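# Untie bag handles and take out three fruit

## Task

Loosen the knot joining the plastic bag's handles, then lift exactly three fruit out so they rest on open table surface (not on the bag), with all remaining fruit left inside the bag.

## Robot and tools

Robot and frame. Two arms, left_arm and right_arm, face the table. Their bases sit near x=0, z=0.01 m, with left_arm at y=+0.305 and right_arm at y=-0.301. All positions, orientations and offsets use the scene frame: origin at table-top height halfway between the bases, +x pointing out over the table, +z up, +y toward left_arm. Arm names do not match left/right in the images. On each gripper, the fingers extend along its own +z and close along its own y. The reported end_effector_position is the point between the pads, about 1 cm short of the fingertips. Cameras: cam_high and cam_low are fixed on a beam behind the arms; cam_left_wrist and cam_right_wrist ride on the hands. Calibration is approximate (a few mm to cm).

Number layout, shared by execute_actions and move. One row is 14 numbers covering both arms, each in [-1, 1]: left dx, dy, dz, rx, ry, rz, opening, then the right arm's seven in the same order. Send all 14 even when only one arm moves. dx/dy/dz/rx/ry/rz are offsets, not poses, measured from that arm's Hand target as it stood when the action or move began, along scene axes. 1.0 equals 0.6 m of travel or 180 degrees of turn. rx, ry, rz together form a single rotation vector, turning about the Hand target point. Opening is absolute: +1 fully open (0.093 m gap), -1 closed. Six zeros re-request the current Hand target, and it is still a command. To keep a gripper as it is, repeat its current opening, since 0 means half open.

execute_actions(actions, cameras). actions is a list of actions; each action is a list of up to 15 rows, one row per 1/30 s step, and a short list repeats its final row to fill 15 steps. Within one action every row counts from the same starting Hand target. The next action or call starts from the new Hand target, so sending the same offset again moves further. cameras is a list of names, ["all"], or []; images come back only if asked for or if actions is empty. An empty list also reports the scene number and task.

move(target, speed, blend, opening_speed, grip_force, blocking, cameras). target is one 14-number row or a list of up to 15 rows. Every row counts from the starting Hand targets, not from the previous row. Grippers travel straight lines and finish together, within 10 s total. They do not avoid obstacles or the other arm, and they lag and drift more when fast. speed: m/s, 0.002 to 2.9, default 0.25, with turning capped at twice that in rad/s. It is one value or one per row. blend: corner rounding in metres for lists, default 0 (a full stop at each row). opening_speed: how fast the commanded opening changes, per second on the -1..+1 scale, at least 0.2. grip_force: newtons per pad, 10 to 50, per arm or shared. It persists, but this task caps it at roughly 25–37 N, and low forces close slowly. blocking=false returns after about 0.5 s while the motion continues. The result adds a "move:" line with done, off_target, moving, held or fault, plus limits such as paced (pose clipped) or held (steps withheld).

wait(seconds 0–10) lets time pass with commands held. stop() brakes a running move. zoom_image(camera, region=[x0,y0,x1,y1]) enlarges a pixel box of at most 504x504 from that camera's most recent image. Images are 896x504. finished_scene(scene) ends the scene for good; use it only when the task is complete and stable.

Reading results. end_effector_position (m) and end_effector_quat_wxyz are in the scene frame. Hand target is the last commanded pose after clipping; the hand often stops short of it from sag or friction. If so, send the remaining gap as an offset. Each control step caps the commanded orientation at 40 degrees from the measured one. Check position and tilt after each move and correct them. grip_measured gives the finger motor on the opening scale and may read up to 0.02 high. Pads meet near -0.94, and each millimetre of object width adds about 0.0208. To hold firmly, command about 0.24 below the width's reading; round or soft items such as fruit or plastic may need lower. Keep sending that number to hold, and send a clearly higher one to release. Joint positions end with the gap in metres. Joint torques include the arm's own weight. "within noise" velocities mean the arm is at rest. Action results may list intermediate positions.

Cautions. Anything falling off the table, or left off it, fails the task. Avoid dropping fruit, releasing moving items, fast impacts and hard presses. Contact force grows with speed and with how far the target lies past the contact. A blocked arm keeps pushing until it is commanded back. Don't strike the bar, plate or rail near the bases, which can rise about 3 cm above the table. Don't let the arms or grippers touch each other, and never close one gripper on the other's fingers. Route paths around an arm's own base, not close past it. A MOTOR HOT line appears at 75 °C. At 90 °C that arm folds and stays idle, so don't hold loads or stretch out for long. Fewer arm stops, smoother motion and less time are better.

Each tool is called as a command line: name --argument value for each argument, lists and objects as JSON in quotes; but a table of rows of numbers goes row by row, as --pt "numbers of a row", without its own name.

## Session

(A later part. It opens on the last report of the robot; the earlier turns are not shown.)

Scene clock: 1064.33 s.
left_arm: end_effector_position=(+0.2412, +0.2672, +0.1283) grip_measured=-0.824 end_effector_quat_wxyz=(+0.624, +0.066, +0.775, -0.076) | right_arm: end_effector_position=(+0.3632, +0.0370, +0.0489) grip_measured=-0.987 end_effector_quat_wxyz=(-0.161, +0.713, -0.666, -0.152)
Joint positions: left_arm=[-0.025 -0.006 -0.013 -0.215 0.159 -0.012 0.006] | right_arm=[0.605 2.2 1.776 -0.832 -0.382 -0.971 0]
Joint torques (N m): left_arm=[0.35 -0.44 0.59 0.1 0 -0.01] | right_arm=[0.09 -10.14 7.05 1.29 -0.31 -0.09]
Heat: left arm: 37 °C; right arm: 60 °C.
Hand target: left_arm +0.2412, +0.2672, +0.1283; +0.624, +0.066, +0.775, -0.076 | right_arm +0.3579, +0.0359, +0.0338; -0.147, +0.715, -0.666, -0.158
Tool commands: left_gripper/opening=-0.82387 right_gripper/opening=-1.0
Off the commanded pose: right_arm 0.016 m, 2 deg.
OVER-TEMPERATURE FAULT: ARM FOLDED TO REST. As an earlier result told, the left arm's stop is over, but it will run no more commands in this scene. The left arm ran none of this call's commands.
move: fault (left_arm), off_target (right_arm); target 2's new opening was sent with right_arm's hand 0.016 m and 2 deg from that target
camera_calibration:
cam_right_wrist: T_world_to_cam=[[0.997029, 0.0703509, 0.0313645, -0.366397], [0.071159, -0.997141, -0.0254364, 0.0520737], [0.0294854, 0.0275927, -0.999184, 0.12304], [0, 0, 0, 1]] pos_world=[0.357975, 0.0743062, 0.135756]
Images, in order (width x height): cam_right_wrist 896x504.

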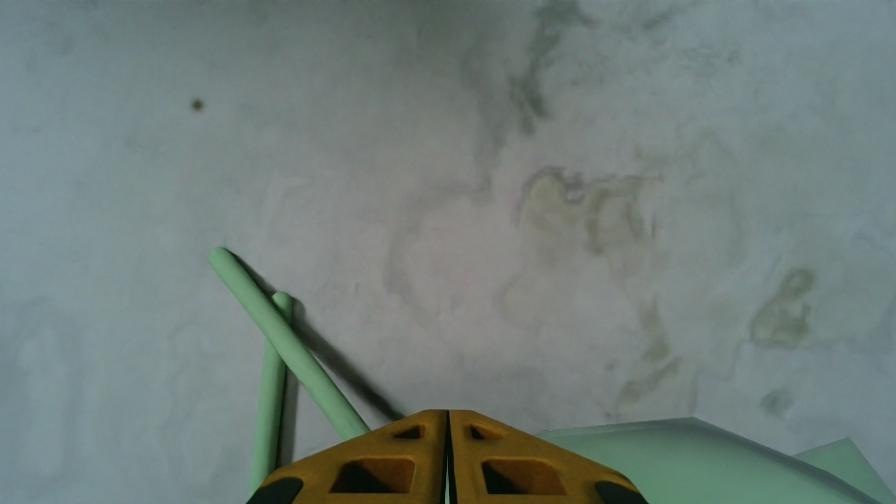

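move --pt "0 0 0 0 0 0 -1 0 0 0.07 0 0 0 -1" --pt "0 0 0 0 0 0 -1 -0.0332 0.0018 0.0687 0 0 0 -0.45" --pt "0 0 0 0 0 0 -1 -0.0332 0.0018 -0.018 0 0 0 -0.45" --speed 0.12 --cameras '["cam_right_wrist"]'

zoom_image --camera "cam_right_wrist" --region '[250, 204, 650, 504]'

Scene clock: 1087.63 s.
left_arm: end_effector_position=(+0.2412, +0.2672, +0.1283) grip_measured=-0.824 end_effector_quat_wxyz=(+0.624, +0.066, +0.775, -0.076) | right_arm: end_effector_position=(+0.3411, +0.0384, +0.0307) grip_measured=-0.451 end_effector_quat_wxyz=(-0.154, +0.717, -0.662, -0.157)
Joint positions: left_arm=[-0.025 -0.006 -0.013 -0.215 0.159 -0.012 0.006] | right_arm=[0.634 2.166 1.648 -0.744 -0.382 -0.954 0.024]
Joint torques (N m): left_arm=[0.28 -0.42 0.69 0.09 -0.02 -0.02] | right_arm=[-0.05 -11.12 6.97 1.33 -0.22 0.11]
Heat: left arm: 37 °C; right arm: 58 °C.
Hand target: left_arm +0.2412, +0.2672, +0.1283; +0.624, +0.066, +0.775, -0.076 | right_arm +0.3381, +0.0370, +0.0232; -0.147, +0.714, -0.666, -0.158
Tool commands: left_gripper/opening=-0.82387 right_gripper/opening=-0.45
Off the commanded pose: right_arm 0.008 m, 1 deg.
OVER-TEMPERATURE FAULT: ARM FOLDED TO REST. As an earlier result told, the left arm's stop is over, but it will run no more commands in this scene. The left arm ran none of this call's commands.
move: fault (left_arm); target 2's new opening was sent with right_arm's hand 0.017 m and 2 deg from that target
camera_calibration:
cam_right_wrist: T_world_to_cam=[[0.99626, 0.0847624, 0.0167681, -0.34373], [0.0851341, -0.996107, -0.0228547, 0.049741], [0.0147656, 0.0241968, -0.999598, 0.1106], [0, 0, 0, 1]] pos_world=[0.336577, 0.0760066, 0.117456]
Images, in order (width x height): cam_right_wrist 896x504.

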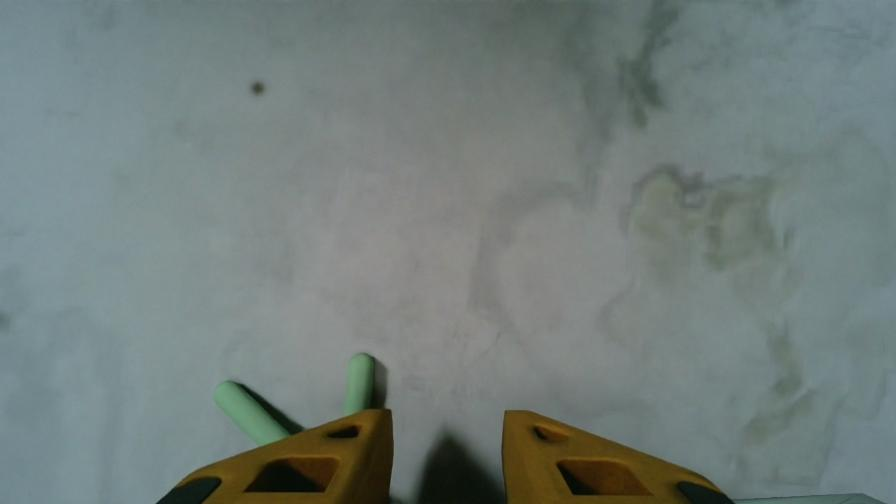

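Scaled by 1.260 from the camera's 896x504 image, which has a finer 1280x720 frame.

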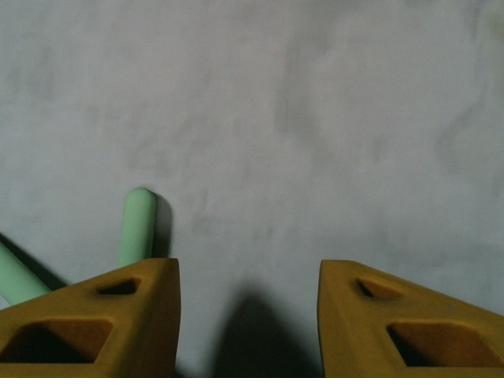

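move --target '[0,0,0,0,0,0,-1,0,0,0.16,0,0,0,-0.45]' --speed 0.2 --cameras '["cam_right_wrist"]'

Scene clock: 1096.47 s.
left_arm: end_effector_position=(+0.2412, +0.2672, +0.1283) grip_measured=-0.824 end_effector_quat_wxyz=(+0.624, +0.066, +0.775, -0.076) | right_arm: end_effector_position=(+0.3368, +0.0369, +0.1005) grip_measured=-0.451 end_effector_quat_wxyz=(-0.134, +0.715, -0.667, -0.160)
Joint positions: left_arm=[-0.025 -0.006 -0.013 -0.215 0.159 -0.012 0.006] | right_arm=[0.634 2.129 1.88 -1.054 -0.382 -0.953 0.024]
Joint torques (N m): left_arm=[0.23 -0.44 0.58 0.1 0 -0.04] | right_arm=[-0.35 -14.2 11.32 0.81 -0.23 0.04]
Heat: left arm: 37 °C; right arm: 58 °C.
Hand target: left_arm +0.2412, +0.2672, +0.1283; +0.624, +0.066, +0.775, -0.076 | right_arm +0.3381, +0.0370, +0.1191; -0.147, +0.715, -0.666, -0.158
Tool commands: left_gripper/opening=-0.82387 right_gripper/opening=-0.45
Off the commanded pose: right_arm 0.019 m, 2 deg.
OVER-TEMPERATURE FAULT: ARM FOLDED TO REST. As an earlier result told, the left arm's stop is over, but it will run no more commands in this scene. The left arm ran none of this call's commands.
move: fault (left_arm), off_target (right_arm)
camera_calibration:
cam_right_wrist: T_world_to_cam=[[0.996347, 0.0832969, -0.0188259, -0.33689], [0.0832954, -0.996525, -0.000867224, 0.0485542], [-0.0188327, -0.000704056, -0.999822, 0.192709], [0, 0, 0, 1]] pos_world=[0.335244, 0.076583, 0.186375]
Images, in order (width x height): cam_right_wrist 896x504.

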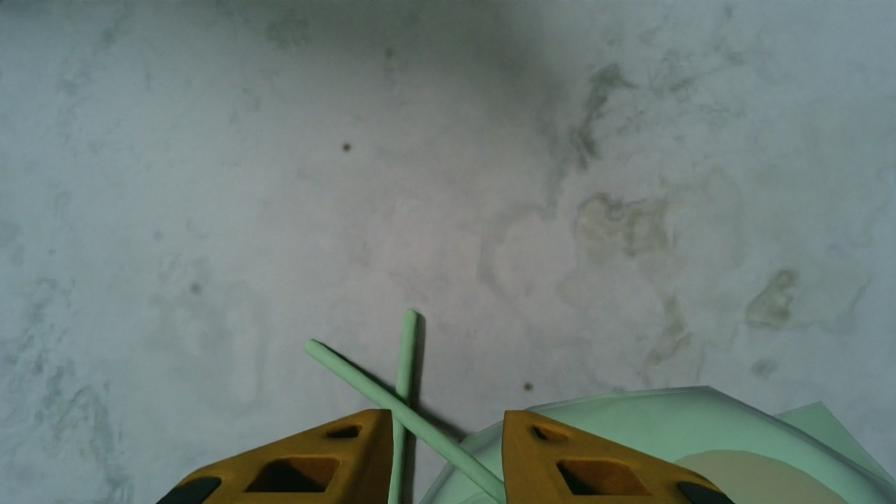

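move --target '[0,0,0,0,0,0,-1,-0.0635,-0.0157,-0.11,0,0,0,-0.45]' --speed 0.12 --cameras '["cam_right_wrist"]'

Scene clock: 1130.03 s.
left_arm: end_effector_position=(+0.2412, +0.2672, +0.1283) grip_measured=-0.824 end_effector_quat_wxyz=(+0.624, +0.066, +0.775, -0.076) | right_arm: end_effector_position=(+0.2993, +0.0274, +0.0401) grip_measured=-0.451 end_effector_quat_wxyz=(-0.131, +0.715, -0.667, -0.165)
Joint positions: left_arm=[-0.025 -0.006 -0.013 -0.215 0.159 -0.012 0.006] | right_arm=[0.671 2.042 1.498 -0.753 -0.381 -0.915 0.024]
Joint torques (N m): left_arm=[0.29 -0.43 0.59 0.1 0.01 -0.03] | right_arm=[0.02 -14.72 6.89 1.19 -0.15 0.08]
Heat: left arm: 36 °C; right arm: 60 °C.
Hand target: left_arm +0.2412, +0.2672, +0.1283; +0.624, +0.066, +0.775, -0.076 | right_arm +0.3000, +0.0275, +0.0531; -0.147, +0.714, -0.666, -0.158
Tool commands: left_gripper/opening=-0.82387 right_gripper/opening=-0.45
Off the commanded pose: right_arm 0.013 m, 2 deg.
OVER-TEMPERATURE FAULT: ARM FOLDED TO REST. As an earlier result told, the left arm's stop is over, but it will run no more commands in this scene. The left arm ran none of this call's commands.
move: fault (left_arm), off_target (right_arm)
camera_calibration:
cam_right_wrist: T_world_to_cam=[[0.995892, 0.0853509, -0.0302231, -0.299313], [0.0852751, -0.99635, -0.00378936, 0.0417527], [-0.0304362, 0.00119652, -0.999536, 0.135121], [0, 0, 0, 1]] pos_world=[0.298635, 0.0669853, 0.12617]
Images, in order (width x height): cam_right_wrist 896x504.

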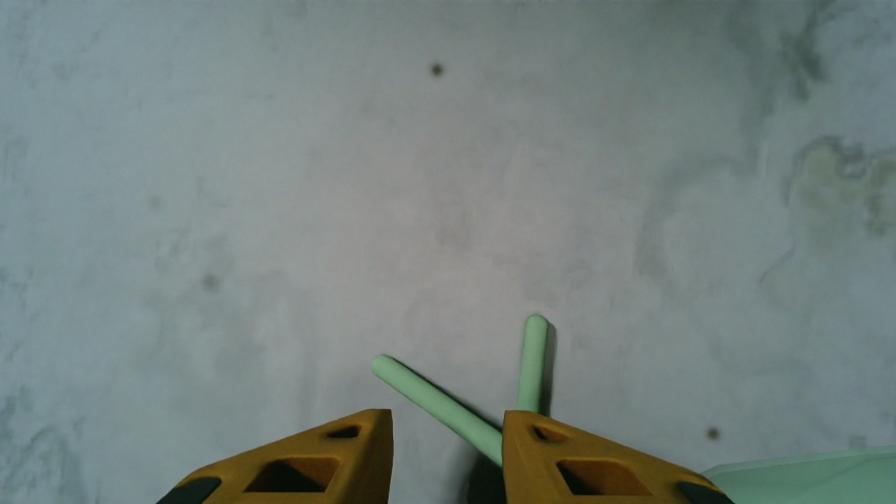

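move --target '[0,0,0,0,0,0,-1,0,0.0,-0.05,0,0,0,-0.45]' --speed 0.08 --cameras '["cam_right_wrist"]'

Scene clock: 1141.10 s.
left_arm: end_effector_position=(+0.2412, +0.2672, +0.1283) grip_measured=-0.824 end_effector_quat_wxyz=(+0.624, +0.066, +0.775, -0.076) | right_arm: end_effector_position=(+0.3024, +0.0295, +0.0279) grip_measured=-0.451 end_effector_quat_wxyz=(-0.151, +0.716, -0.662, -0.162)
Joint positions: left_arm=[-0.025 -0.006 -0.013 -0.215 0.159 -0.012 0.006] | right_arm=[0.671 2.042 1.435 -0.647 -0.38 -0.914 0.024]
Joint torques (N m): left_arm=[0.28 -0.44 0.61 0.1 -0.01 -0.02] | right_arm=[0.2 -10.71 6.72 1.29 -0.13 0.06]
Heat: left arm: 36 °C; right arm: 58 °C.
Hand target: left_arm +0.2412, +0.2672, +0.1283; +0.624, +0.066, +0.775, -0.076 | right_arm +0.3000, +0.0276, +0.0231; -0.147, +0.714, -0.666, -0.158
Tool commands: left_gripper/opening=-0.82387 right_gripper/opening=-0.45
Off the commanded pose: right_arm 0.006 m, 1 deg.
OVER-TEMPERATURE FAULT: ARM FOLDED TO REST. As an earlier result told, the left arm's stop is over, but it will run no more commands in this scene. The left arm ran none of this call's commands.
move: fault (left_arm)
camera_calibration:
cam_right_wrist: T_world_to_cam=[[0.996348, 0.0852088, 0.0054069, -0.304089], [0.0853252, -0.995981, -0.0272329, 0.0441683], [0.00306469, 0.0275948, -0.999614, 0.112045], [0, 0, 0, 1]] pos_world=[0.298866, 0.06681, 0.114849]
Images, in order (width x height): cam_right_wrist 896x504.

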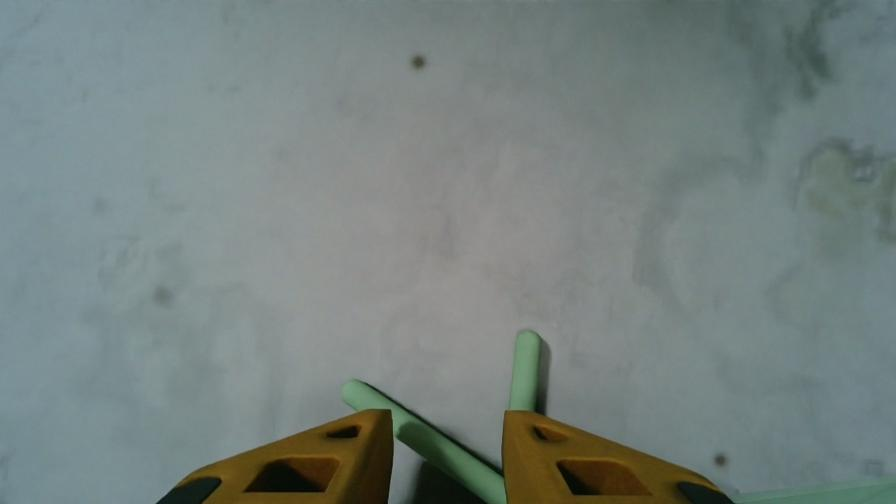

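move --pt "0 0 0 0 0 0 -1 0 0.0 -0.012 0 0 0 -0.45" --pt "0 0 0 0 0 0 -1 0 0.0 -0.012 0 0 0 -1" --speed 0.08 --opening_speed 1 --cameras '["cam_right_wrist"]'

Scene clock: 1156.47 s.
left_arm: end_effector_position=(+0.2412, +0.2672, +0.1283) grip_measured=-0.824 end_effector_quat_wxyz=(+0.624, +0.066, +0.775, -0.076) | right_arm: end_effector_position=(+0.3034, +0.0301, +0.0254) grip_measured=-0.987 end_effector_quat_wxyz=(-0.157, +0.716, -0.661, -0.161)
Joint positions: left_arm=[-0.025 -0.006 -0.013 -0.215 0.159 -0.012 0.006] | right_arm=[0.671 2.042 1.421 -0.622 -0.38 -0.914 0]
Joint torques (N m): left_arm=[0.29 -0.51 0.65 0.11 -0.01 -0.03] | right_arm=[0.18 -9.69 6.65 1.37 -0.13 0.1]
Heat: left arm: 36 °C; right arm: 58 °C.
Hand target: left_arm +0.2412, +0.2672, +0.1283; +0.624, +0.066, +0.775, -0.076 | right_arm +0.3000, +0.0275, +0.0159; -0.147, +0.715, -0.666, -0.158
Tool commands: left_gripper/opening=-0.82387 right_gripper/opening=-1.0
Off the commanded pose: right_arm 0.010 m, 1 deg.
OVER-TEMPERATURE FAULT: ARM FOLDED TO REST. As an earlier result told, the left arm's stop is over, but it will run no more commands in this scene. The left arm ran none of this call's commands.
move: fault (left_arm)
camera_calibration:
cam_right_wrist: T_world_to_cam=[[0.996281, 0.0848744, 0.0148578, -0.305306], [0.0853304, -0.995794, -0.0333513, 0.0447688], [0.0119646, 0.0344951, -0.999333, 0.106586], [0, 0, 0, 1]] pos_world=[0.299075, 0.0668165, 0.112544]
Images, in order (width x height): cam_right_wrist 896x504.

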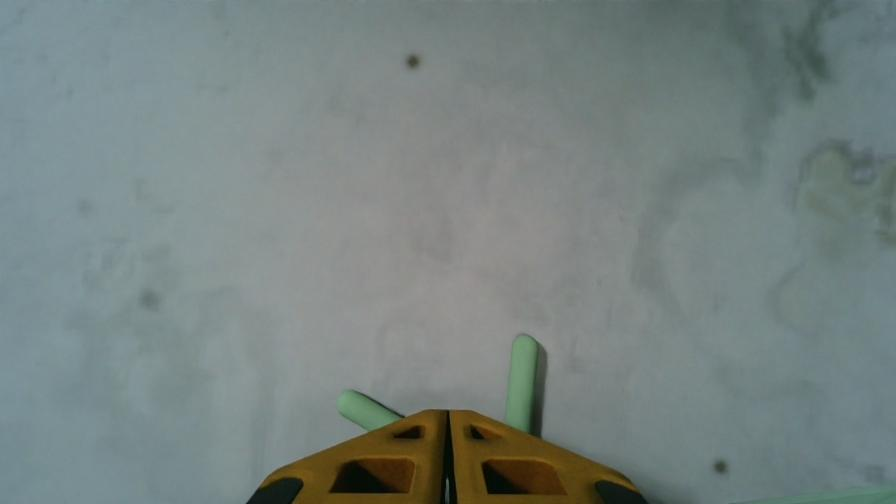

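move --pt "0 0 0 0 0 0 -1 0 0 0 0 0 0 -0.45" --pt "0 0 0 0 0 0 -1 0.0 0.0 -0.012 0 0 0 -0.45" --speed 0.05 --cameras '["cam_right_wrist","cam_low"]'

zoom_image --camera "cam_low" --region '[230, 250, 430, 360]'

Scene clock: 1164.93 s.
left_arm: end_effector_position=(+0.2412, +0.2672, +0.1283) grip_measured=-0.824 end_effector_quat_wxyz=(+0.624, +0.066, +0.775, -0.076) | right_arm: end_effector_position=(+0.3044, +0.0309, +0.0234) grip_measured=-0.451 end_effector_quat_wxyz=(-0.162, +0.716, -0.660, -0.161)
Joint positions: left_arm=[-0.025 -0.006 -0.013 -0.215 0.159 -0.012 0.006] | right_arm=[0.671 2.042 1.409 -0.598 -0.38 -0.913 0.024]
Joint torques (N m): left_arm=[0.31 -0.49 0.66 0.11 0.02 -0.05] | right_arm=[0.21 -8.54 6.72 1.4 -0.11 0.09]
Heat: left arm: 36 °C; right arm: 58 °C.
Hand target: left_arm +0.2412, +0.2672, +0.1283; +0.624, +0.066, +0.775, -0.076 | right_arm +0.3000, +0.0275, +0.0086; -0.147, +0.714, -0.666, -0.158
Tool commands: left_gripper/opening=-0.82387 right_gripper/opening=-0.45
Off the commanded pose: right_arm 0.016 m, 2 deg.
OVER-TEMPERATURE FAULT: ARM FOLDED TO REST. As an earlier result told, the left arm's stop is over, but it will run no more commands in this scene. The left arm ran none of this call's commands.
move: fault (left_arm), off_target (right_arm)
camera_calibration:
cam_right_wrist: T_world_to_cam=[[0.996111, 0.0846105, 0.0245619, -0.306604], [0.0855485, -0.995529, -0.040048, 0.0454515], [0.0210636, 0.0419935, -0.998896, 0.1016], [0, 0, 0, 1]] pos_world=[0.299383, 0.0669237, 0.110839]
Images, in order (width x height): cam_low 896x504, cam_right_wrist 896x504.

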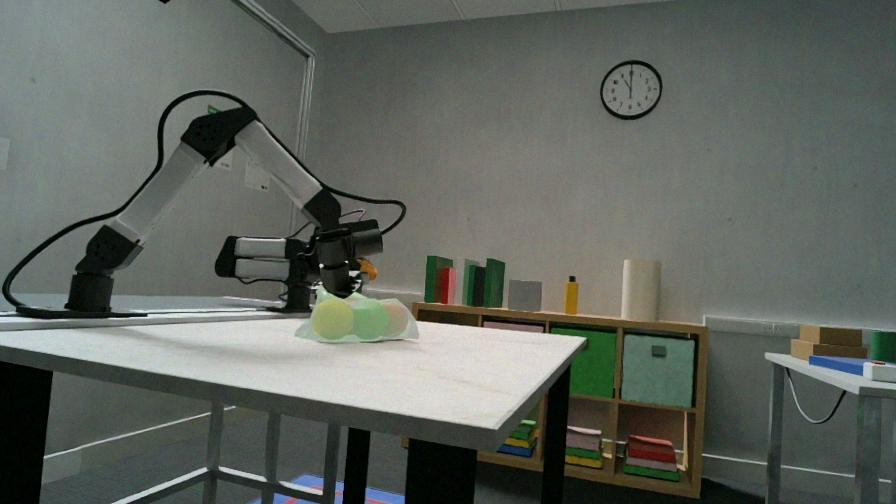

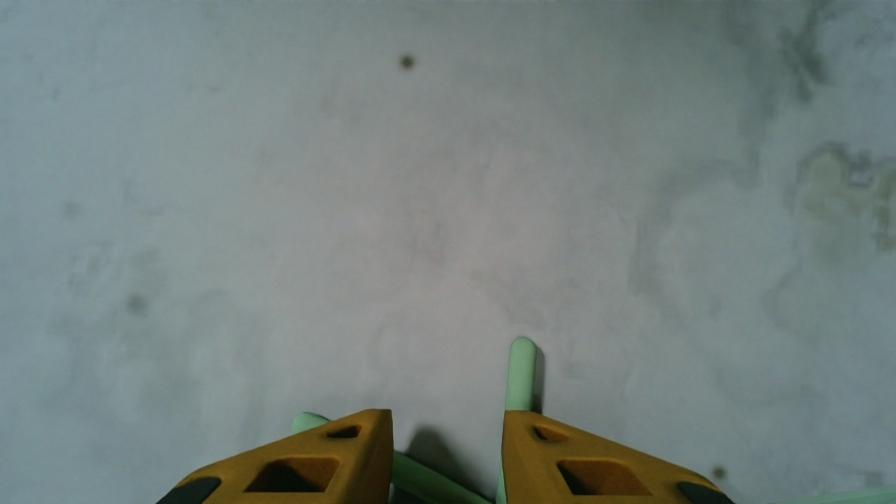

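Scaled by 2.520 from the camera's 896x504 image, which has a finer 1280x720 frame.

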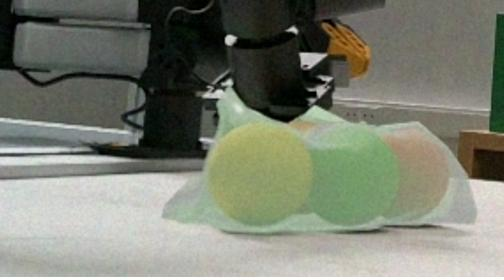

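move --target '[0,0,0,0,0,0,-1,0,0,0,0,0,0,-1]' --opening_speed 1 --cameras '["cam_right_wrist"]'

Scene clock: 1171.33 s.
left_arm: end_effector_position=(+0.2412, +0.2672, +0.1283) grip_measured=-0.824 end_effector_quat_wxyz=(+0.624, +0.066, +0.775, -0.076) | right_arm: end_effector_position=(+0.3045, +0.0310, +0.0234) grip_measured=-0.987 end_effector_quat_wxyz=(-0.163, +0.716, -0.660, -0.160)
Joint positions: left_arm=[-0.025 -0.006 -0.013 -0.215 0.159 -0.012 0.006] | right_arm=[0.671 2.042 1.409 -0.598 -0.38 -0.913 0]
Joint torques (N m): left_arm=[0.25 -0.46 0.66 0.09 -0.01 -0.02] | right_arm=[0.18 -8.66 6.63 1.37 -0.15 0.05]
Heat: left arm: 36 °C; right arm: 57 °C.
Hand target: left_arm +0.2412, +0.2672, +0.1283; +0.624, +0.066, +0.775, -0.076 | right_arm +0.2999, +0.0275, +0.0086; -0.147, +0.714, -0.666, -0.158
Tool commands: left_gripper/opening=-0.82387 right_gripper/opening=-1.0
Off the commanded pose: right_arm 0.016 m, 2 deg.
OVER-TEMPERATURE FAULT: ARM FOLDED TO REST. As an earlier result told, the left arm's stop is over, but it will run no more commands in this scene. The left arm ran none of this call's commands.
move: fault (left_arm), off_target (right_arm)
camera_calibration:
cam_right_wrist: T_world_to_cam=[[0.996105, 0.0845926, 0.0248796, -0.306645], [0.0855478, -0.995522, -0.0402252, 0.0455706], [0.0213654, 0.042197, -0.998881, 0.10149], [0, 0, 0, 1]] pos_world=[0.299384, 0.0670239, 0.110838]
Images, in order (width x height): cam_right_wrist 896x504.

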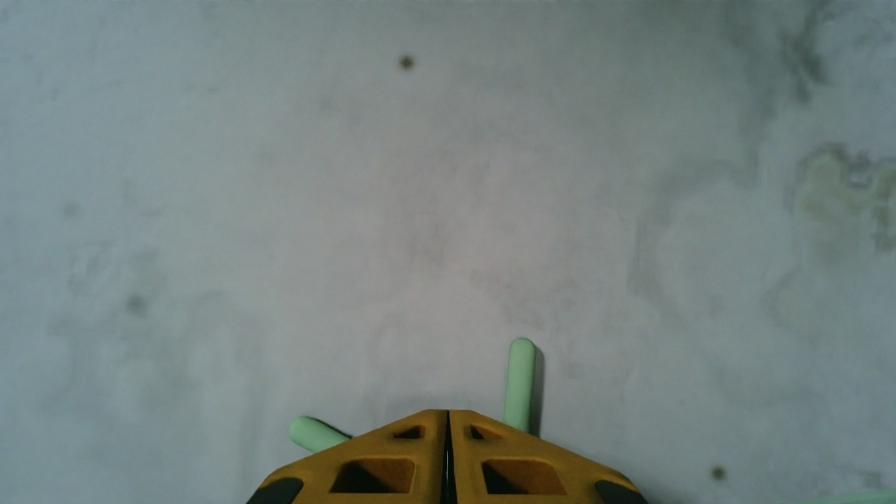

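move --pt "0 0 0 0 0 0 -1 0 0 0.1 0 0 0 -1" --pt "0 0 0 0 0 0 -1 0 0 0.1 0 0 0 -0.4" --speed 0.15 --cameras '["cam_right_wrist"]'

Scene clock: 1195.10 s.
left_arm: end_effector_position=(+0.2412, +0.2672, +0.1283) grip_measured=-0.824 end_effector_quat_wxyz=(+0.624, +0.066, +0.775, -0.076) | right_arm: end_effector_position=(+0.2963, +0.0248, +0.0488) grip_measured=-0.401 end_effector_quat_wxyz=(-0.131, +0.714, -0.667, -0.165)
Joint positions: left_arm=[-0.025 -0.006 -0.013 -0.215 0.159 -0.012 0.006] | right_arm=[0.671 2.015 1.492 -0.773 -0.379 -0.913 0.026]
Joint torques (N m): left_arm=[0.28 -0.49 0.68 0.1 0 -0.02] | right_arm=[0.03 -13.94 11 0.82 -0.14 0.06]
Heat: left arm: 35 °C; right arm: 56 °C.
Hand target: left_arm +0.2412, +0.2672, +0.1283; +0.624, +0.066, +0.775, -0.076 | right_arm +0.3000, +0.0276, +0.0687; -0.147, +0.715, -0.665, -0.158
Tool commands: left_gripper/opening=-0.82387 right_gripper/opening=-0.4
Off the commanded pose: right_arm 0.020 m, 2 deg.
OVER-TEMPERATURE FAULT: ARM FOLDED TO REST. As an earlier result told, the left arm's stop is over, but it will run no more commands in this scene. The left arm ran none of this call's commands.
move: fault (left_arm), off_target (right_arm); target 2's new opening was sent with right_arm's hand 0.020 m and 2 deg from that target
camera_calibration:
cam_right_wrist: T_world_to_cam=[[0.996109, 0.0833521, -0.0286319, -0.295893], [0.0832831, -0.996519, -0.00359454, 0.040032], [-0.0288318, 0.001196, -0.999584, 0.143158], [0, 0, 0, 1]] pos_world=[0.295535, 0.0643847, 0.13477]
Images, in order (width x height): cam_right_wrist 896x504.

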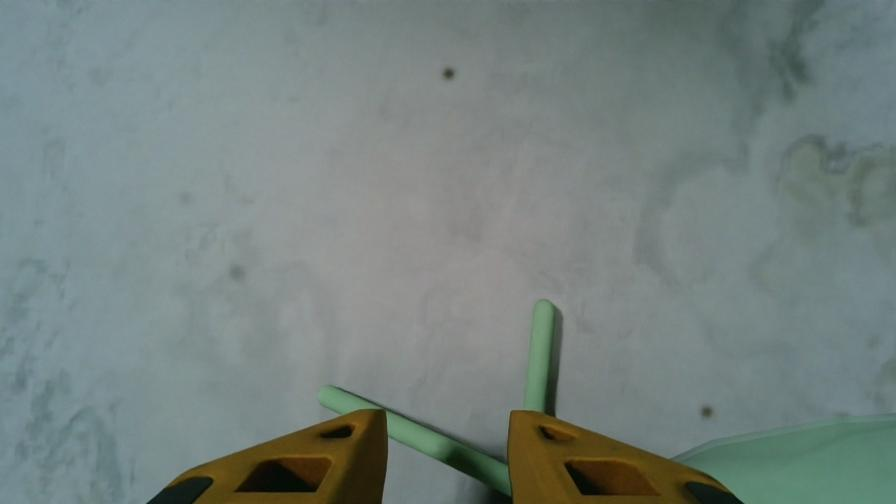

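move --target '[0,0,0,0,0,0,-1,-0.02,-0.0168,0.1,0,0,-0.636,-0.4]' --speed 0.4 --cameras '["cam_right_wrist"]'

Scene clock: 1221.30 s.
left_arm: end_effector_position=(+0.2412, +0.2672, +0.1283) grip_measured=-0.824 end_effector_quat_wxyz=(+0.624, +0.066, +0.775, -0.076) | right_arm: end_effector_position=(+0.2871, +0.0159, +0.1266) grip_measured=-0.401 end_effector_quat_wxyz=(+0.209, +0.172, +0.962, -0.032)
Joint positions: left_arm=[-0.025 -0.006 -0.013 -0.215 0.159 -0.012 0.006] | right_arm=[0.969 2.002 1.797 -1.197 0.407 1.307 0.026]
Joint torques (N m): left_arm=[0.28 -0.44 0.66 0.1 0 -0.01] | right_arm=[0.16 -8.88 11.77 0.54 0.47 0.09]
Heat: left arm: 35 °C; right arm: 58 °C.
Hand target: left_arm +0.2412, +0.2672, +0.1283; +0.624, +0.066, +0.775, -0.076 | right_arm +0.2880, +0.0176, +0.1287; +0.212, +0.173, +0.961, -0.038
Tool commands: left_gripper/opening=-0.82387 right_gripper/opening=-0.4
Off the commanded pose: right_arm 0.003 m, 1 deg.
OVER-TEMPERATURE FAULT: ARM FOLDED TO REST. As an earlier result told, the left arm's stop is over, but it will run no more commands in this scene. The left arm ran none of this call's commands.
move: fault (left_arm)
camera_calibration:
cam_right_wrist: T_world_to_cam=[[-0.336223, -0.941753, -0.00744625, 0.112296], [-0.941754, 0.336264, -0.00515655, 0.305466], [0.0073601, 0.00527879, -0.999959, 0.210269], [0, 0, 0, 1]] pos_world=[0.323882, 0.00192857, 0.212672]
Images, in order (width x height): cam_right_wrist 896x504.

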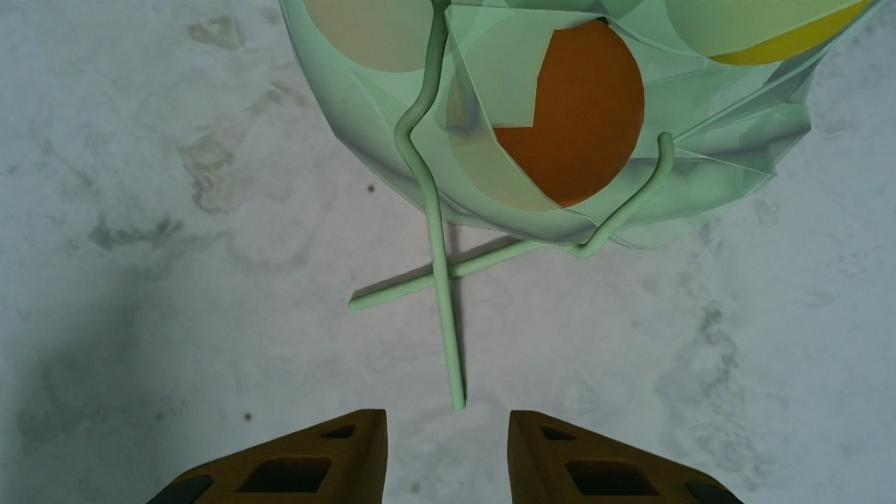

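move --target '[0,0,0,0,0,0,-1,0.075,-0.026,-0.1645,0,0,0,-0.45]' --speed 0.12 --cameras '["cam_right_wrist"]'

Scene clock: 1241.57 s.
left_arm: end_effector_position=(+0.2412, +0.2672, +0.1283) grip_measured=-0.824 end_effector_quat_wxyz=(+0.624, +0.066, +0.775, -0.076) | right_arm: end_effector_position=(+0.3336, +0.0054, +0.0393) grip_measured=-0.449 end_effector_quat_wxyz=(+0.219, +0.176, +0.959, -0.031)
Joint positions: left_arm=[-0.025 -0.006 -0.013 -0.215 0.159 -0.012 0.006] | right_arm=[0.87 2.12 1.618 -0.849 0.407 1.206 0.024]
Joint torques (N m): left_arm=[0.27 -0.43 0.66 0.11 0 0] | right_arm=[-0.73 -10.07 7.08 1.03 0.22 -0.08]
Heat: left arm: 35 °C; right arm: 61 °C.
Hand target: left_arm +0.2412, +0.2672, +0.1283; +0.624, +0.066, +0.775, -0.076 | right_arm +0.3330, +0.0019, +0.0300; +0.212, +0.173, +0.961, -0.038
Tool commands: left_gripper/opening=-0.82387 right_gripper/opening=-0.45
Off the commanded pose: right_arm 0.010 m, 1 deg.
OVER-TEMPERATURE FAULT: ARM FOLDED TO REST. As an earlier result told, the left arm's stop is over, but it will run no more commands in this scene. The left arm ran none of this call's commands.
move: fault (left_arm)
camera_calibration:
cam_right_wrist: T_world_to_cam=[[-0.342725, -0.939348, -0.0128387, 0.119775], [-0.938996, 0.342951, -0.0259237, 0.352266], [0.0287544, 0.00317083, -0.999581, 0.115526], [0, 0, 0, 1]] pos_world=[0.368504, -0.00866539, 0.126148]
Images, in order (width x height): cam_right_wrist 896x504.

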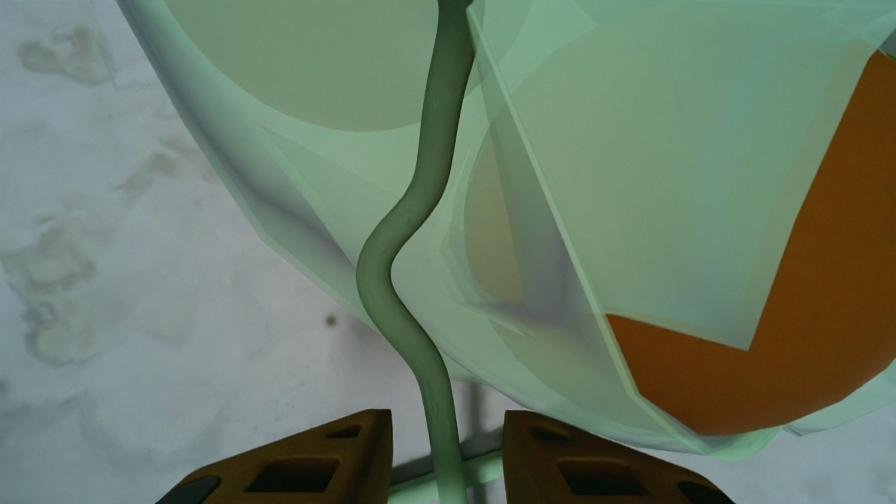

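move --target '[0,0,0,0,0,0,-1,0,0,0,0,0,0,-1]' --opening_speed 1 --cameras '["cam_right_wrist"]'

Scene clock: 1249.93 s.
left_arm: end_effector_position=(+0.2412, +0.2672, +0.1283) grip_measured=-0.824 end_effector_quat_wxyz=(+0.624, +0.066, +0.775, -0.076) | right_arm: end_effector_position=(+0.3337, +0.0055, +0.0393) grip_measured=-0.931 end_effector_quat_wxyz=(+0.219, +0.175, +0.959, -0.031)
Joint positions: left_arm=[-0.025 -0.006 -0.013 -0.215 0.159 -0.012 0.006] | right_arm=[0.87 2.12 1.618 -0.849 0.407 1.206 0.001]
Joint torques (N m): left_arm=[0.29 -0.42 0.65 0.09 -0.01 -0.03] | right_arm=[-0.59 -10.15 7.19 1.06 0.27 -0.06]
Heat: left arm: 35 °C; right arm: 60 °C.
Hand target: left_arm +0.2412, +0.2672, +0.1283; +0.624, +0.066, +0.775, -0.076 | right_arm +0.3330, +0.0018, +0.0300; +0.212, +0.173, +0.961, -0.038
Tool commands: left_gripper/opening=-0.82387 right_gripper/opening=-1.0
Off the commanded pose: right_arm 0.010 m, 1 deg.
OVER-TEMPERATURE FAULT: ARM FOLDED TO REST. As an earlier result told, the left arm's stop is over, but it will run no more commands in this scene. The left arm ran none of this call's commands.
move: fault (left_arm)
camera_calibration:
cam_right_wrist: T_world_to_cam=[[-0.342419, -0.939456, -0.0130872, 0.119788], [-0.939101, 0.342652, -0.0260471, 0.352286], [0.0289545, 0.00337117, -0.999575, 0.115553], [0, 0, 0, 1]] pos_world=[0.368504, -0.00856556, 0.126248]
Images, in order (width x height): cam_right_wrist 896x504.

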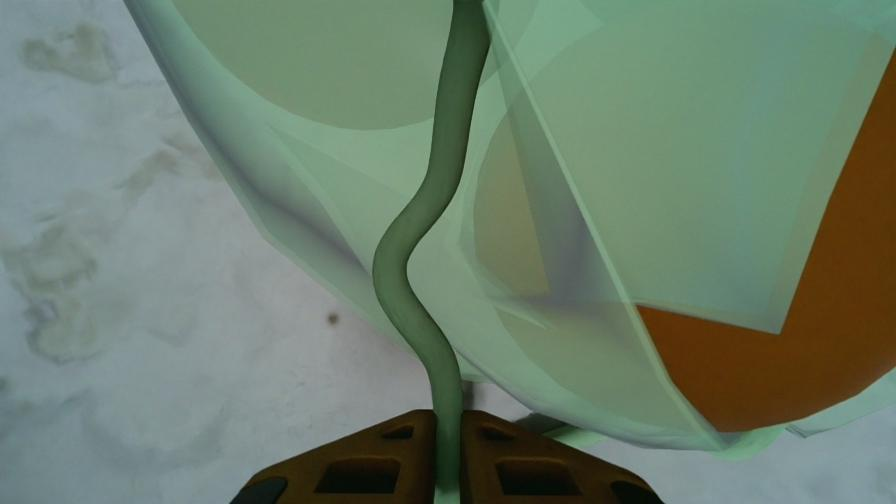

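move --target '[0,0,0,0,0,0,-1,0.128,0.022,0.183,0,0,0,-1]' --speed 0.12 --cameras '["cam_right_wrist","cam_high","cam_low"]'

zoom_image --camera "cam_high" --region '[380, 150, 560, 330]'

Scene clock: 1267.90 s.
left_arm: end_effector_position=(+0.2412, +0.2672, +0.1283) grip_measured=-0.824 end_effector_quat_wxyz=(+0.624, +0.066, +0.775, -0.076) | right_arm: end_effector_position=(+0.4089, +0.0168, +0.1429) grip_measured=-0.931 end_effector_quat_wxyz=(+0.221, +0.174, +0.959, -0.034)
Joint positions: left_arm=[-0.025 -0.006 -0.013 -0.215 0.159 -0.012 0.006] | right_arm=[0.763 2.412 2.531 -1.427 0.386 1.089 0.001]
Joint torques (N m): left_arm=[0.28 -0.44 0.64 0.09 -0.01 -0.02] | right_arm=[-0.51 -11.18 11.37 0.81 0.21 -0.03]
Heat: left arm: 35 °C; right arm: 60 °C.
Hand target: left_arm +0.2412, +0.2672, +0.1283; +0.624, +0.066, +0.775, -0.076 | right_arm +0.4097, +0.0152, +0.1397; +0.212, +0.173, +0.961, -0.038
Tool commands: left_gripper/opening=-0.82387 right_gripper/opening=-1.0
Off the commanded pose: right_arm 0.004 m, 1 deg.
OVER-TEMPERATURE FAULT: ARM FOLDED TO REST. As an earlier result told, the left arm's stop is over, but it will run no more commands in this scene. The left arm ran none of this call's commands.
move: fault (left_arm)
camera_calibration:
cam_right_wrist: T_world_to_cam=[[-0.340662, -0.940145, -0.00872123, 0.156125], [-0.93966, 0.340767, -0.0302986, 0.422612], [0.031457, -0.00212659, -0.999503, 0.215885], [0, 0, 0, 1]] pos_world=[0.443506, 0.00322712, 0.229944]
Images, in order (width x height): cam_high 896x504, cam_low 896x504, cam_right_wrist 896x504.

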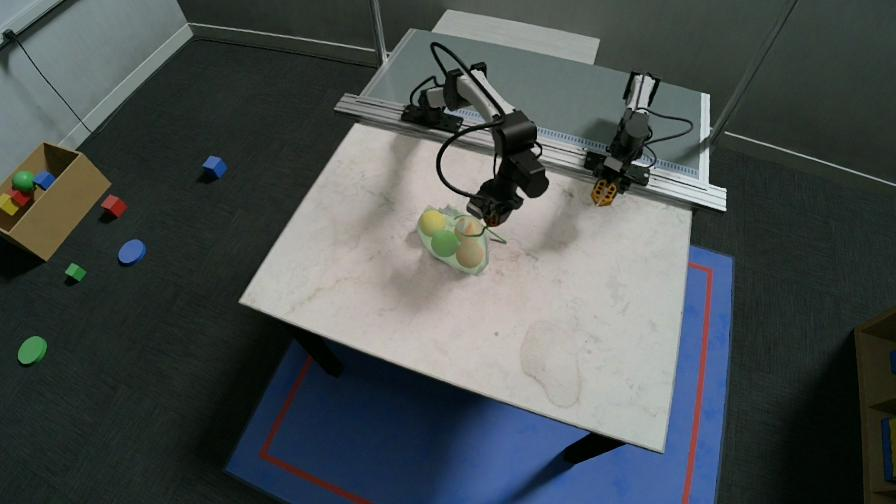

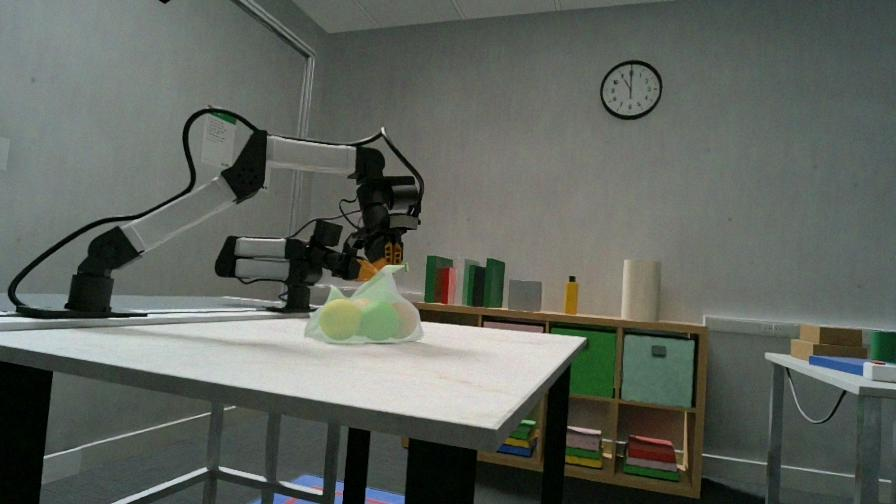

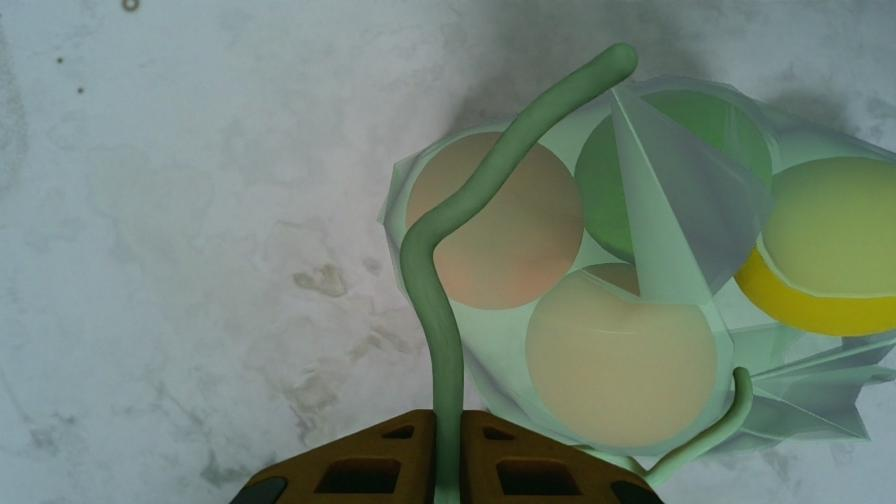

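Scaled by 2.800 from the camera's 896x504 image, which has a finer 1280x720 frame.

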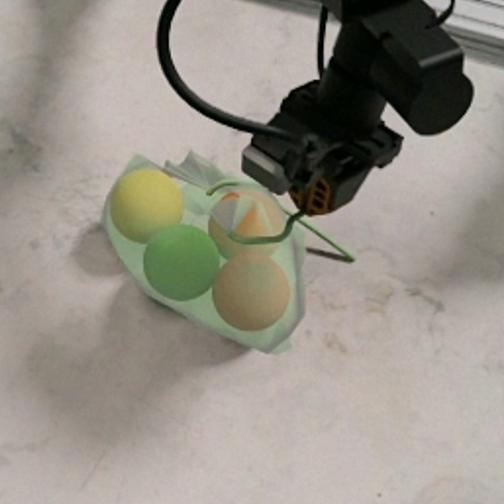

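move --pt "0 0 0 0 0 0 -1 0.075 0.06 -0.02 0 0 0 -1" --pt "0 0 0 0 0 0 -1 0.075 0.06 -0.14 0 0 0 -1" --speed 0.12 --blend '[0.02,0]' --cameras '["cam_right_wrist","cam_high"]'

zoom_image --camera "cam_high" --region '[380, 150, 560, 330]'

Scene clock: 1298.20 s.
left_arm: end_effector_position=(+0.2412, +0.2672, +0.1283) grip_measured=-0.824 end_effector_quat_wxyz=(+0.624, +0.066, +0.775, -0.076) | right_arm: end_effector_position=(+0.4479, +0.0490, +0.0558) grip_measured=-0.931 end_effector_quat_wxyz=(+0.224, +0.158, +0.961, -0.031)
Joint positions: left_arm=[-0.025 -0.006 -0.013 -0.215 0.159 -0.012 0.006] | right_arm=[0.757 2.755 2.837 -1.371 0.383 1.047 0.001]
Joint torques (N m): left_arm=[0.34 -0.44 0.62 0.09 -0.01 -0.04] | right_arm=[-0.81 -13.39 11.22 1.2 0.22 0.08]
Heat: left arm: 34 °C; right arm: 61 °C.
Hand target: left_arm +0.2412, +0.2672, +0.1283; +0.624, +0.066, +0.775, -0.076 | right_arm +0.4547, +0.0511, +0.0558; +0.212, +0.173, +0.961, -0.038
Tool commands: left_gripper/opening=-0.82387 right_gripper/opening=-1.0
Off the commanded pose: right_arm 0.007 m, 2 deg.
OVER-TEMPERATURE FAULT: ARM FOLDED TO REST. As an earlier result told, the left arm's stop is over, but it will run no more commands in this scene. The left arm ran none of this call's commands.
elbow stopped short (right arm): the move would have taken joint 3 (elbow) straighter than the controller allows.
move: fault (left_arm)
camera_calibration:
cam_right_wrist: T_world_to_cam=[[-0.309914, -0.950731, -0.00795827, 0.185745], [-0.950033, 0.309993, -0.0366206, 0.452202], [0.0372833, -0.0037886, -0.999298, 0.125186], [0, 0, 0, 1]] pos_world=[0.482505, 0.0368889, 0.143137]
Images, in order (width x height): cam_high 896x504, cam_right_wrist 896x504.

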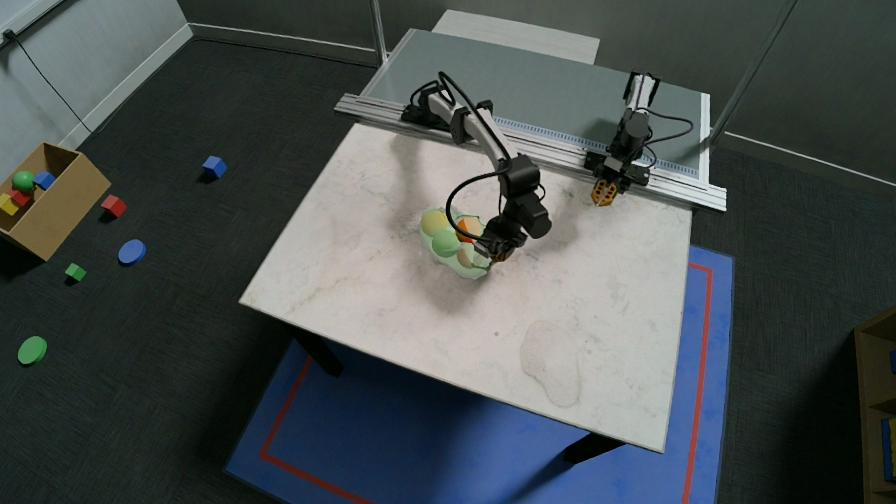

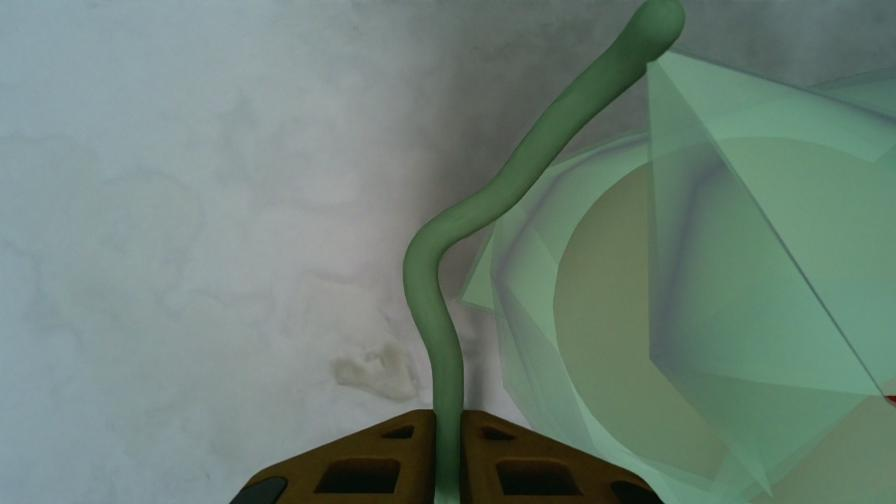

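Scaled by 2.800 from the camera's 896x504 image, which has a finer 1280x720 frame.

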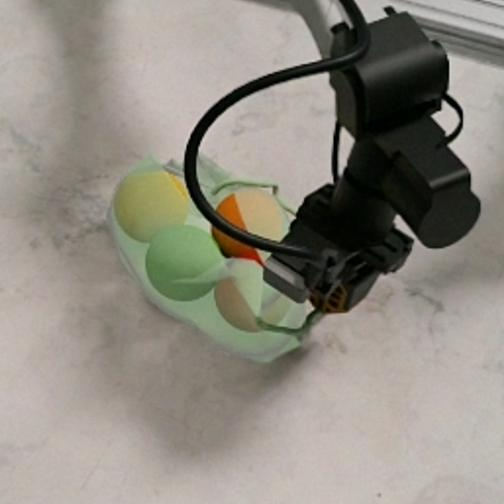

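move --pt "0 0 0 0 0 0 -1 -0.02 -0.01 -0.015 0 0 0 -1" --pt "0 0 0 0 0 0 -1 -0.02 -0.01 -0.015 0 0 0 -0.6" --pt "0 0 0 0 0 0 -1 -0.02 -0.01 0.08 0 0 0 -0.6" --pt "0 0 0 0 0 0 -1 -0.2 -0.13 0.25 0 0 0.6 -0.4" --speed 0.2 --cameras '["cam_right_wrist","cam_high"]'

zoom_image --camera "cam_high" --region '[380, 150, 560, 330]'

Scene clock: 1314.63 s.
left_arm: end_effector_position=(+0.2412, +0.2672, +0.1283) grip_measured=-0.824 end_effector_quat_wxyz=(+0.624, +0.066, +0.775, -0.076) | right_arm: end_effector_position=(+0.3329, -0.0257, +0.1973) grip_measured=-0.401 end_effector_quat_wxyz=(-0.150, +0.676, -0.706, -0.146)
Joint positions: left_arm=[-0.025 -0.006 -0.013 -0.215 0.159 -0.012 0.006] | right_arm=[0.52 1.946 1.983 -1.326 -0.377 -0.95 0.026]
Joint torques (N m): left_arm=[0.31 -0.46 0.62 0.11 0 -0.02] | right_arm=[-0.9 -9.84 11.81 0.87 -0.4 -0.05]
Heat: left arm: 34 °C; right arm: 62 °C.
Hand target: left_arm +0.2412, +0.2672, +0.1283; +0.624, +0.066, +0.775, -0.076 | right_arm +0.3348, -0.0269, +0.2057; -0.156, +0.676, -0.705, -0.149
Tool commands: left_gripper/opening=-0.82387 right_gripper/opening=-0.4
Off the commanded pose: right_arm 0.009 m, 1 deg.
OVER-TEMPERATURE FAULT: ARM FOLDED TO REST. As an earlier result told, the left arm's stop is over, but it will run no more commands in this scene. The left arm ran none of this call's commands.
elbow stopped short (right arm): the move would have taken joint 3 (elbow) straighter than the controller allows.
move: fault (left_arm); target 2's new opening was sent with right_arm's hand 0.012 m and 2 deg from that target
camera_calibration:
cam_right_wrist: T_world_to_cam=[[0.999395, -0.0347879, 0.000462077, -0.333871], [-0.0347869, -0.999393, -0.00197195, 0.0261463], [0.000530396, 0.00195468, -0.999998, 0.283071], [0, 0, 0, 1]] pos_world=[0.334428, 0.0139624, 0.283277]
Images, in order (width x height): cam_high 896x504, cam_right_wrist 896x504.

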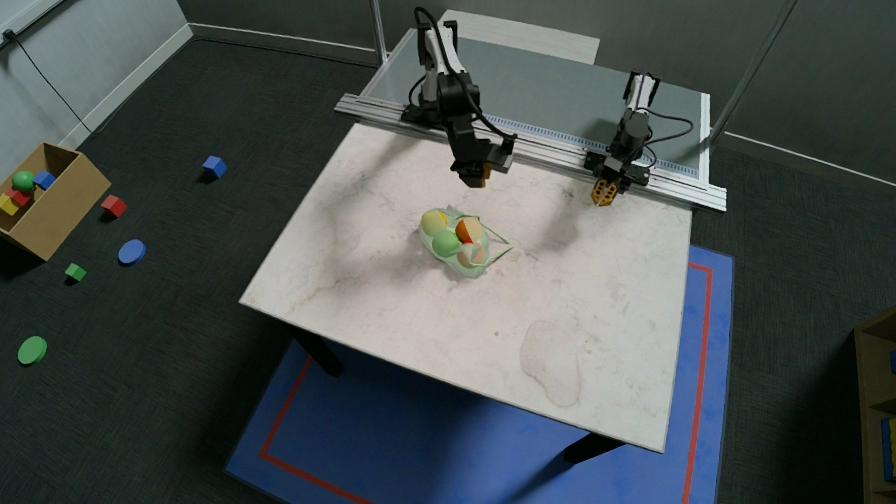

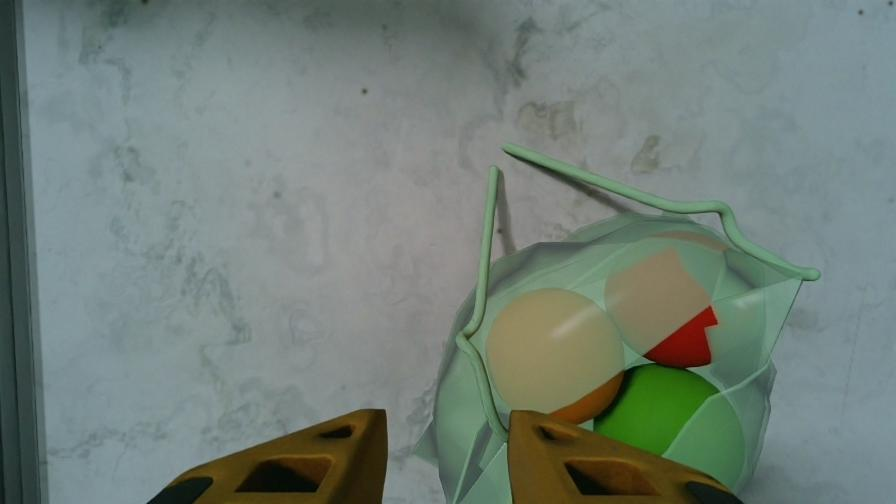

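Scaled by 2.800 from the camera's 896x504 image, which has a finer 1280x720 frame.

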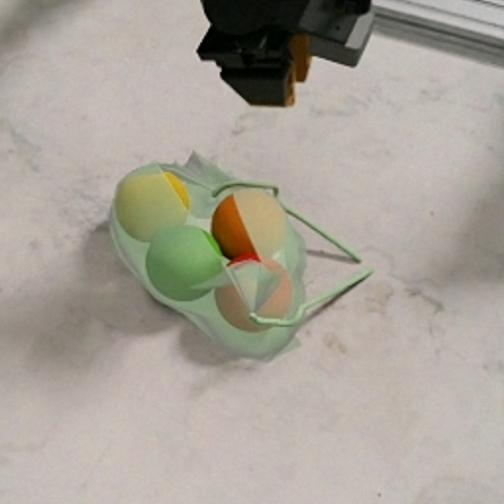

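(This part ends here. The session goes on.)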